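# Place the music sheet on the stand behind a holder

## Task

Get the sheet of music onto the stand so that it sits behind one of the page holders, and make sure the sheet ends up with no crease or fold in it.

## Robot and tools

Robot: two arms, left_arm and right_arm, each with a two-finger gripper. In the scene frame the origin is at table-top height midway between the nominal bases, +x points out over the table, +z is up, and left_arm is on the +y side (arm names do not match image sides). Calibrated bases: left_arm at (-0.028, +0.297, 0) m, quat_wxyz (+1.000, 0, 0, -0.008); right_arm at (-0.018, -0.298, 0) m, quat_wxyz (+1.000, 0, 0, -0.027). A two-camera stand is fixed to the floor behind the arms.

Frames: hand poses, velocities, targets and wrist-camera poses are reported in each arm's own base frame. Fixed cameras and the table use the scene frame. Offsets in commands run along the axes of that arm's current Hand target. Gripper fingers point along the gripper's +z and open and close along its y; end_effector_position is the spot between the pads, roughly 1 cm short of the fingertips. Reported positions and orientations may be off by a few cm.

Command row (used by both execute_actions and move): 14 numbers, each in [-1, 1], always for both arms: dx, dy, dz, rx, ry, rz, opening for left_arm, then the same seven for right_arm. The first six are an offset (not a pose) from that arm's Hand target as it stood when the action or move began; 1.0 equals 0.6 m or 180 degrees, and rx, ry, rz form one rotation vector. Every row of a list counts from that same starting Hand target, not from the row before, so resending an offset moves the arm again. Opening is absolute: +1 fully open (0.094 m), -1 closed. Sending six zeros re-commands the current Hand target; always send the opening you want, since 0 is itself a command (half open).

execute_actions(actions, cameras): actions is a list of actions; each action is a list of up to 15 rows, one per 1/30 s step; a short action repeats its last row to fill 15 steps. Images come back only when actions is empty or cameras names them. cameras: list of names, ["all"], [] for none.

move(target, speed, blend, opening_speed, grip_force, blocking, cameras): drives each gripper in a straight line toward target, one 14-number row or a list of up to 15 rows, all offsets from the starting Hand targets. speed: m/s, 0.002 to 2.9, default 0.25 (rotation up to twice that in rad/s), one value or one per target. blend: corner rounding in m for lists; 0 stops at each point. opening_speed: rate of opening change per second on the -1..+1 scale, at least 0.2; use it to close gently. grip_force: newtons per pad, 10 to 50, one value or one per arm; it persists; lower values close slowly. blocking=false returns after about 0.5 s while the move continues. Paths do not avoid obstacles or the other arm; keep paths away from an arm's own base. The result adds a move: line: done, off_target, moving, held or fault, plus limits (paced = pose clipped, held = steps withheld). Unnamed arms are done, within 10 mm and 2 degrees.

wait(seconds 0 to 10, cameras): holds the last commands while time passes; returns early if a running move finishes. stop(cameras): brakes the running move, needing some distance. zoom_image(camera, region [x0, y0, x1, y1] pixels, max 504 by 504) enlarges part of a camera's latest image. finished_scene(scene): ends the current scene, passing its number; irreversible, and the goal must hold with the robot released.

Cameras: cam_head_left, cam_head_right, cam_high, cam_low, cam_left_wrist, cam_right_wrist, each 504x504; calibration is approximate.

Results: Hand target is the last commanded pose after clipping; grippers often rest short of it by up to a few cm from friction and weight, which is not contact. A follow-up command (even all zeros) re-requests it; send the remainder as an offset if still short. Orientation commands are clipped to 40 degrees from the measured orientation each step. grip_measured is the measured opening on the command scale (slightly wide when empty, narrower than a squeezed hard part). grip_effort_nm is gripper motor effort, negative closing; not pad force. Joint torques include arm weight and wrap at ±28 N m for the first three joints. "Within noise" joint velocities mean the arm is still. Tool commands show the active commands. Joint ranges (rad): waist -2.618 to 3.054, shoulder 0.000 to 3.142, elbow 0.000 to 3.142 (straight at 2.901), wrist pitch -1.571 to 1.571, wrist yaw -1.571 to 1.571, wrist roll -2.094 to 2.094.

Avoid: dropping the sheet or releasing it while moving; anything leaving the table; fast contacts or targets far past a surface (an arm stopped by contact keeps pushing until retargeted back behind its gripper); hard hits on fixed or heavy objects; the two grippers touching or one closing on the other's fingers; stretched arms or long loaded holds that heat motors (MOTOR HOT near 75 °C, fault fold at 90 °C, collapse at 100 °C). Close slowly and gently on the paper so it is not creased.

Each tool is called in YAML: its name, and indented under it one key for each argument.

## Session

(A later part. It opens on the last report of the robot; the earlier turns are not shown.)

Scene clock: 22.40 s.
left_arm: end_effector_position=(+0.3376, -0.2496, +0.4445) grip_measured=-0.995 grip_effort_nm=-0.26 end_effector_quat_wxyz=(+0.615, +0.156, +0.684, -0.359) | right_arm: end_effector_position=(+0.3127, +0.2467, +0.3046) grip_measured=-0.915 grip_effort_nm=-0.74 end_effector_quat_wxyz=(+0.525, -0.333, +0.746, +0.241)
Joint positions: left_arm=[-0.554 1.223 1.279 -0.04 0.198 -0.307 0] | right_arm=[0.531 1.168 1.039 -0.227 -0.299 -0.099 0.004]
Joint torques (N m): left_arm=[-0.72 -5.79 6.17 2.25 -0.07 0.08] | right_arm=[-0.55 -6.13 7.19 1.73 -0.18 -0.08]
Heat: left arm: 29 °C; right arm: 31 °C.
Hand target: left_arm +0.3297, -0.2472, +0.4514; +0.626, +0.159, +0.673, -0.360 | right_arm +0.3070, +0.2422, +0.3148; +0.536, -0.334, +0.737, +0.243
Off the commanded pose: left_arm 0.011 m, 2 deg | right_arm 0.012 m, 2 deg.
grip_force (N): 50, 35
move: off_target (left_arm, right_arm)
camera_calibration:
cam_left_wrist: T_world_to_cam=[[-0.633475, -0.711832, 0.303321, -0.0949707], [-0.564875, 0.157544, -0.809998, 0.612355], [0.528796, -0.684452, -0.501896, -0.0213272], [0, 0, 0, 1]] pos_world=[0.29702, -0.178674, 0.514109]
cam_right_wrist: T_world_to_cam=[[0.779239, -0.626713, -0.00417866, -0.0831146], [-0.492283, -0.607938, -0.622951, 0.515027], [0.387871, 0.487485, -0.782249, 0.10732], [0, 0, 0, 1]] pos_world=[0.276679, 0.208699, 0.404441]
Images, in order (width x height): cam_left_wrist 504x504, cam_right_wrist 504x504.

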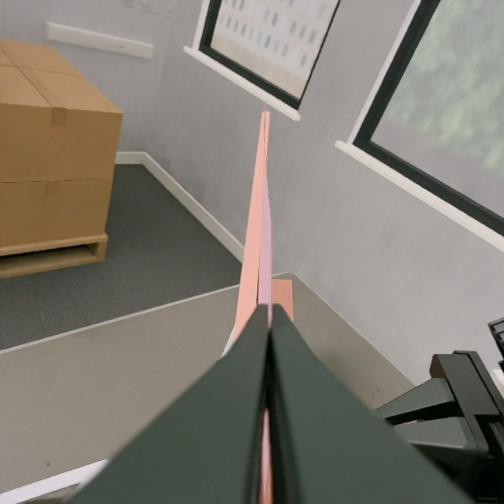

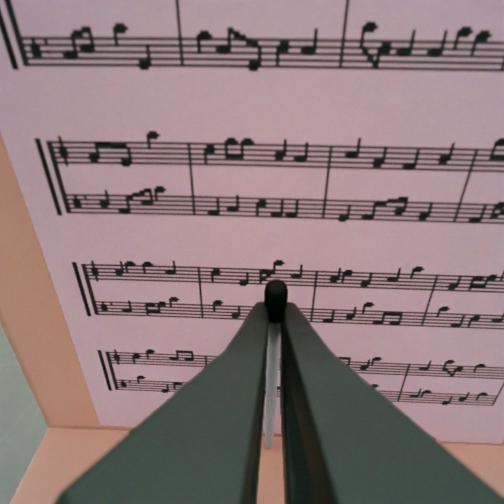

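move:
  target:
    - [0,0,0,0,0,0,-1,-0.0342,0,0.0837,0,0,0,-0.96]
    - [0,0,0,0,0,0,-1,-0.0342,0,0.0837,0,0,0,-0.5]
  speed: 0.03
  opening_speed: 0.25
  cameras: ["cam_right_wrist","cam_left_wrist","cam_head_left"]

zoom_image:
  camera: "cam_right_wrist"
  region: [200, 220, 350, 370]

Scene clock: 26.87 s.
left_arm: end_effector_position=(+0.3376, -0.2496, +0.4446) grip_measured=-0.995 grip_effort_nm=-0.26 end_effector_quat_wxyz=(+0.616, +0.156, +0.684, -0.359) | right_arm: end_effector_position=(+0.3383, +0.2775, +0.2983) grip_measured=-0.502 grip_effort_nm=0.10 end_effector_quat_wxyz=(+0.515, -0.337, +0.751, +0.238)
Joint positions: left_arm=[-0.554 1.223 1.279 -0.04 0.198 -0.307 0] | right_arm=[0.581 1.324 1.138 -0.191 -0.255 -0.089 0.023]
Joint torques (N m): left_arm=[-0.76 -5.78 6.12 2.29 -0.09 0.1] | right_arm=[0.57 -3.82 11.02 2 -0.03 0.04]
Heat: left arm: 30 °C; right arm: 32 °C.
Hand target: left_arm +0.3297, -0.2472, +0.4513; +0.626, +0.159, +0.673, -0.360 | right_arm +0.3428, +0.2829, +0.3187; +0.535, -0.334, +0.737, +0.243
Off the commanded pose: left_arm 0.011 m, 2 deg | right_arm 0.022 m, 3 deg.
grip_force (N): 50, 35
move: off_target (left_arm, right_arm); target 2's new opening was sent with right_arm's hand 0.022 m and 3 deg from that target
camera_calibration:
cam_left_wrist: T_world_to_cam=[[-0.633605, -0.711728, 0.303296, -0.0949952], [-0.564596, 0.157351, -0.81023, 0.612383], [0.528939, -0.684605, -0.501537, -0.021479], [0, 0, 0, 1]] pos_world=[0.29692, -0.178674, 0.51421]
cam_right_wrist: T_world_to_cam=[[0.781725, -0.623603, -0.00496795, -0.0852381], [-0.499184, -0.620943, -0.604355, 0.542834], [0.373793, 0.474919, -0.7967, 0.0899074], [0, 0, 0, 1]] pos_world=[0.304, 0.241216, 0.39927]
Images, in order (width x height): cam_head_left 504x504, cam_left_wrist 504x504, cam_right_wrist 504x504.

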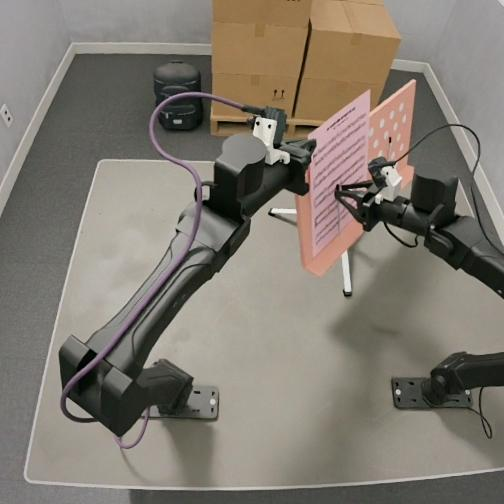

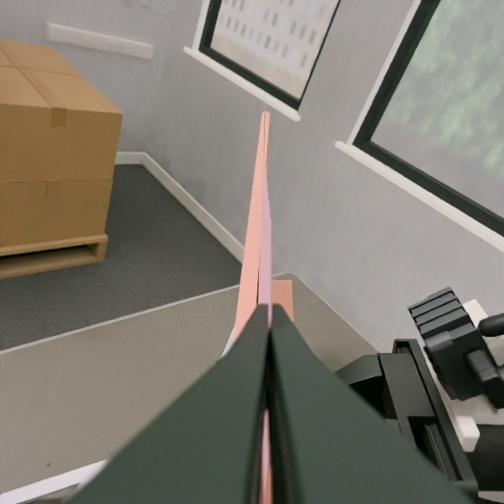

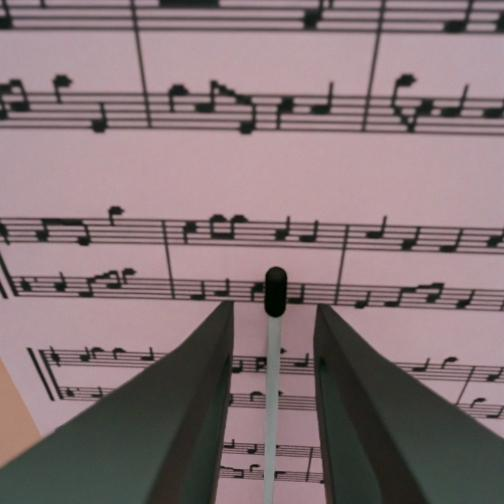

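Scaled by 3.360.

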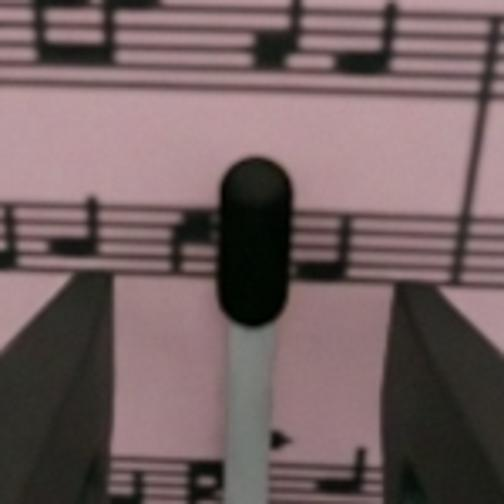

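move:
  target: [0,0,0,0,0,0,-0.1,0,0,0,0,0,0,-0.3]
  opening_speed: 0.5
  cameras: ["cam_left_wrist","cam_head_left"]

Scene clock: 28.93 s.
left_arm: end_effector_position=(+0.3376, -0.2495, +0.4451) grip_measured=-0.102 grip_effort_nm=0.16 end_effector_quat_wxyz=(+0.616, +0.156, +0.683, -0.359) | right_arm: end_effector_position=(+0.3383, +0.2775, +0.2983) grip_measured=-0.302 grip_effort_nm=0.11 end_effector_quat_wxyz=(+0.515, -0.337, +0.751, +0.238)
Joint positions: left_arm=[-0.554 1.223 1.279 -0.038 0.198 -0.307 0.042] | right_arm=[0.581 1.324 1.138 -0.191 -0.255 -0.089 0.033]
Joint torques (N m): left_arm=[-0.73 -5.81 6.15 2.27 -0.07 0.08] | right_arm=[0.58 -3.84 11.03 1.99 -0.03 0.04]
Heat: left arm: 30 °C; right arm: 32 °C.
Hand target: left_arm +0.3297, -0.2472, +0.4513; +0.626, +0.159, +0.673, -0.360 | right_arm +0.3428, +0.2829, +0.3187; +0.535, -0.334, +0.737, +0.243
Off the commanded pose: left_arm 0.010 m, 2 deg | right_arm 0.022 m, 3 deg.
grip_force (N): 50, 35
move: off_target (right_arm)
camera_calibration:
cam_left_wrist: T_world_to_cam=[[-0.633602, -0.712036, 0.302577, -0.0946906], [-0.563176, 0.156332, -0.811414, 0.612552], [0.530454, -0.684518, -0.500055, -0.0223358], [0, 0, 0, 1]] pos_world=[0.296827, -0.178474, 0.514515]
Images, in order (width x height): cam_head_left 504x504, cam_left_wrist 504x504.

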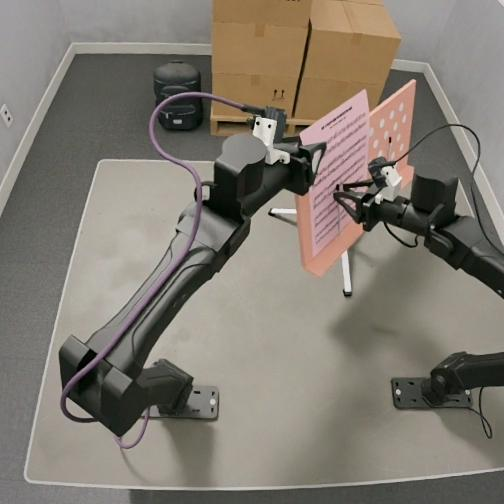

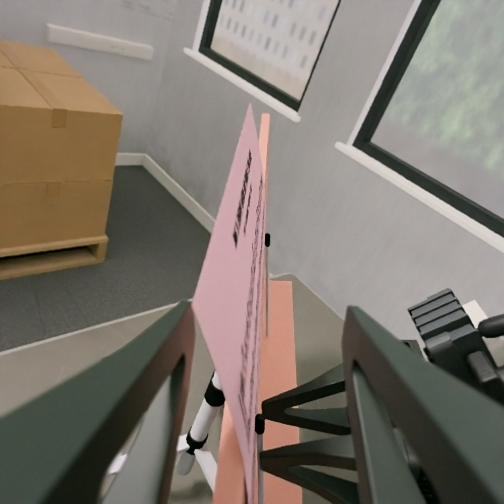

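move:
  target: [0,0,0,0,0,0,0.5,0,0,0,0,0,0,-0.3]
  opening_speed: 0.6
  cameras: ["cam_left_wrist","cam_high"]

zoom_image:
  camera: "cam_left_wrist"
  region: [100, 80, 400, 380]

Scene clock: 30.37 s.
left_arm: end_effector_position=(+0.3376, -0.2495, +0.4451) grip_measured=+0.497 grip_effort_nm=0.16 end_effector_quat_wxyz=(+0.617, +0.156, +0.683, -0.359) | right_arm: end_effector_position=(+0.3383, +0.2775, +0.2983) grip_measured=-0.302 grip_effort_nm=0.10 end_effector_quat_wxyz=(+0.515, -0.337, +0.751, +0.238)
Joint positions: left_arm=[-0.554 1.223 1.279 -0.038 0.198 -0.306 0.07] | right_arm=[0.581 1.324 1.138 -0.191 -0.255 -0.089 0.033]
Joint torques (N m): left_arm=[-0.77 -5.78 6.15 2.28 -0.08 0.09] | right_arm=[0.58 -3.82 11 1.99 -0.04 0.04]
Heat: left arm: 30 °C; right arm: 32 °C.
Hand target: left_arm +0.3297, -0.2472, +0.4513; +0.626, +0.159, +0.673, -0.360 | right_arm +0.3428, +0.2829, +0.3187; +0.535, -0.334, +0.737, +0.243
Off the commanded pose: left_arm 0.010 m, 2 deg | right_arm 0.022 m, 3 deg.
grip_force (N): 50, 35
move: off_target (right_arm)
camera_calibration:
cam_left_wrist: T_world_to_cam=[[-0.63368, -0.712105, 0.302252, -0.0945828], [-0.563011, 0.156574, -0.811482, 0.612597], [0.530536, -0.684391, -0.50014, -0.0223617], [0, 0, 0, 1]] pos_world=[0.296827, -0.178574, 0.514515]
Images, in order (width x height): cam_high 504x504, cam_left_wrist 504x504.

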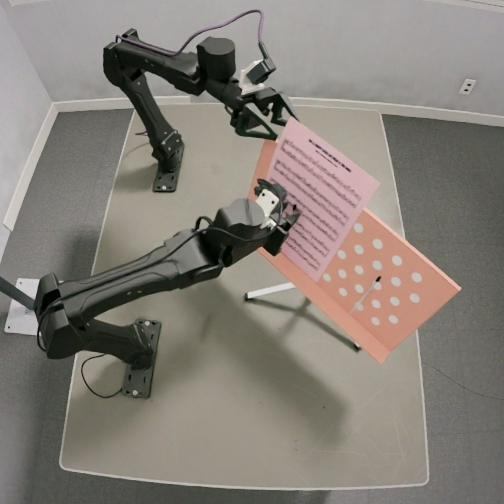

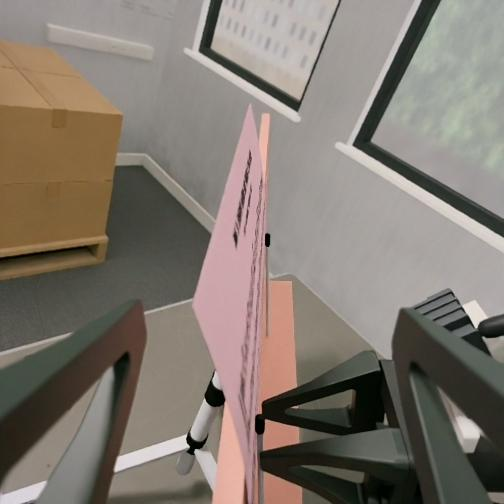

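Scaled by 1.680.

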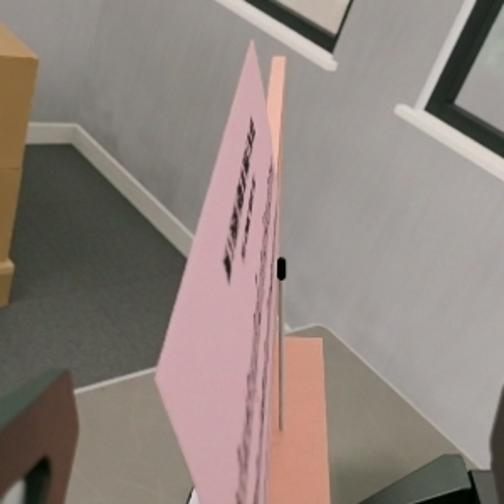

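move:
  target: [0,0,-0.2,0,0,0,0.5,0,0,-0.15,0,0,0,-0.3]
  speed: 0.12
  cameras: ["all"]

zoom_image:
  camera: "cam_head_left"
  region: [270, 70, 430, 290]

zoom_image:
  camera: "cam_left_wrist"
  region: [180, 80, 380, 380]

Scene clock: 32.30 s.
left_arm: end_effector_position=(+0.2413, -0.1658, +0.4547) grip_measured=+0.497 grip_effort_nm=0.16 end_effector_quat_wxyz=(+0.634, +0.161, +0.665, -0.361) | right_arm: end_effector_position=(+0.2897, +0.2207, +0.3438) grip_measured=-0.302 grip_effort_nm=0.10 end_effector_quat_wxyz=(+0.531, -0.331, +0.741, +0.242)
Joint positions: left_arm=[-0.375 0.786 1.101 -0.246 0.379 -0.306 0.07] | right_arm=[0.478 1.066 1.129 -0.409 -0.35 -0.116 0.033]
Joint torques (N m): left_arm=[0.65 -0.7 5.53 1.94 0.03 -0.01] | right_arm=[-0.42 -3.48 6.79 1.76 -0.17 -0.09]
Heat: left arm: 30 °C; right arm: 33 °C.
Hand target: left_arm +0.2424, -0.1650, +0.4461; +0.626, +0.159, +0.673, -0.360 | right_arm +0.2863, +0.2185, +0.3465; +0.535, -0.334, +0.737, +0.243
Off the commanded pose: left_arm 0.009 m, 1 deg | right_arm 0.005 m, 1 deg.
grip_force (N): 50, 35
move: done
camera_calibration:
cam_left_wrist: T_world_to_cam=[[-0.649366, -0.706206, 0.282129, -0.0848831], [-0.522718, 0.145036, -0.840077, 0.554413], [0.552349, -0.692992, -0.463329, 0.0674531], [0, 0, 0, 1]] pos_world=[0.197424, -0.0936105, 0.520951]
cam_right_wrist: T_world_to_cam=[[0.778687, -0.627412, 0.000212096, -0.0824716], [-0.484352, -0.601349, -0.635439, 0.512762], [0.39881, 0.494705, -0.772151, 0.151234], [0, 0, 0, 1]] pos_world=[0.252264, 0.181789, 0.442622]

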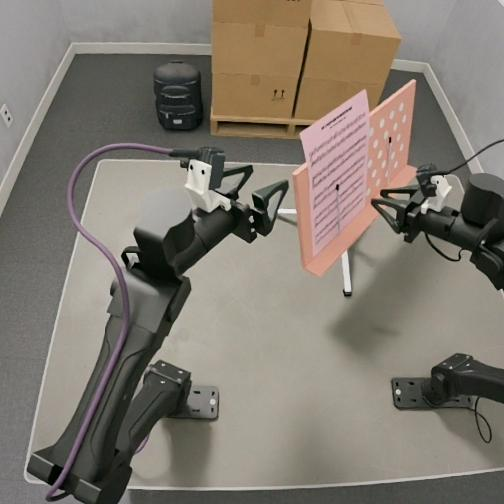

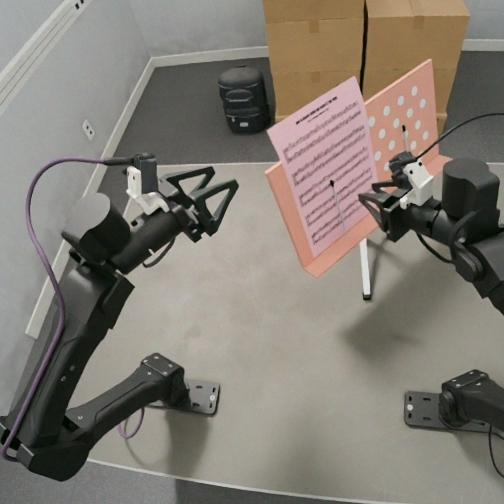

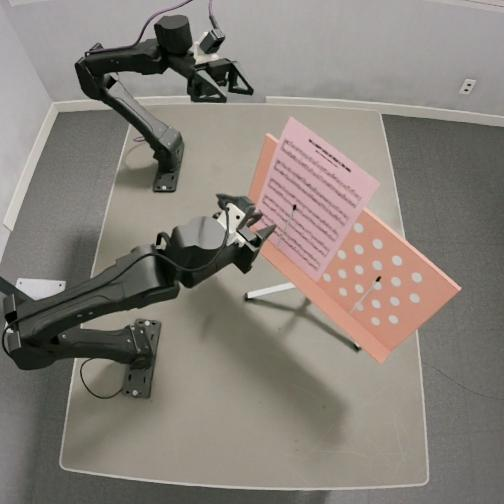

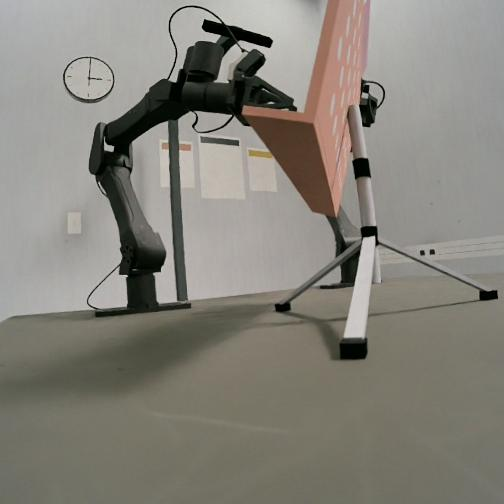

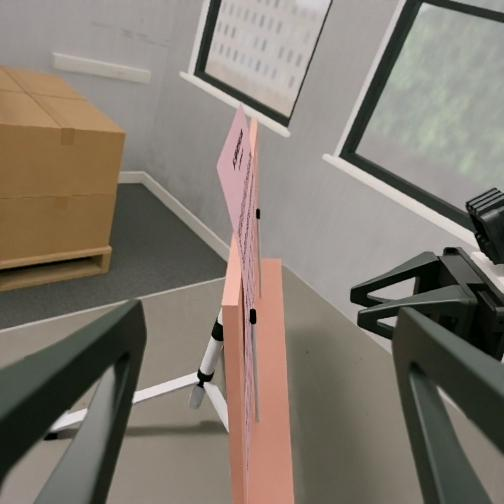

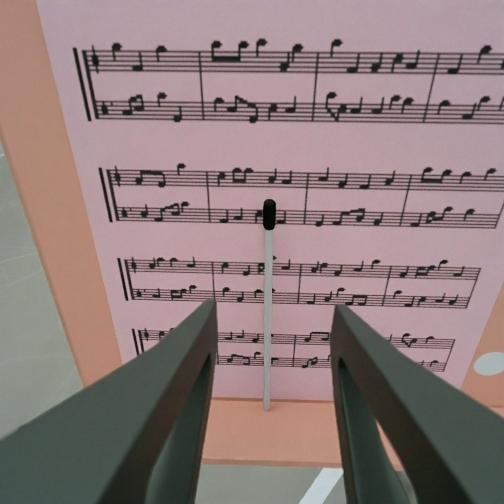

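Scaled by 2.291.

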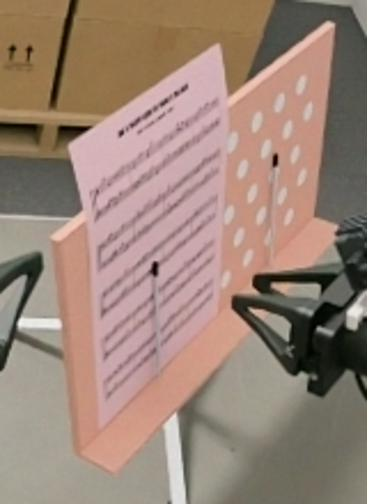

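Scaled by 1.680.

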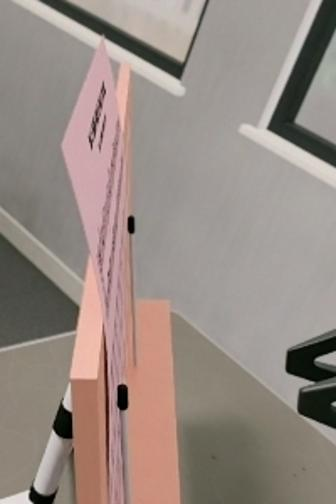

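finished_scene:
  scene: 2

The scene is finished: the task was done.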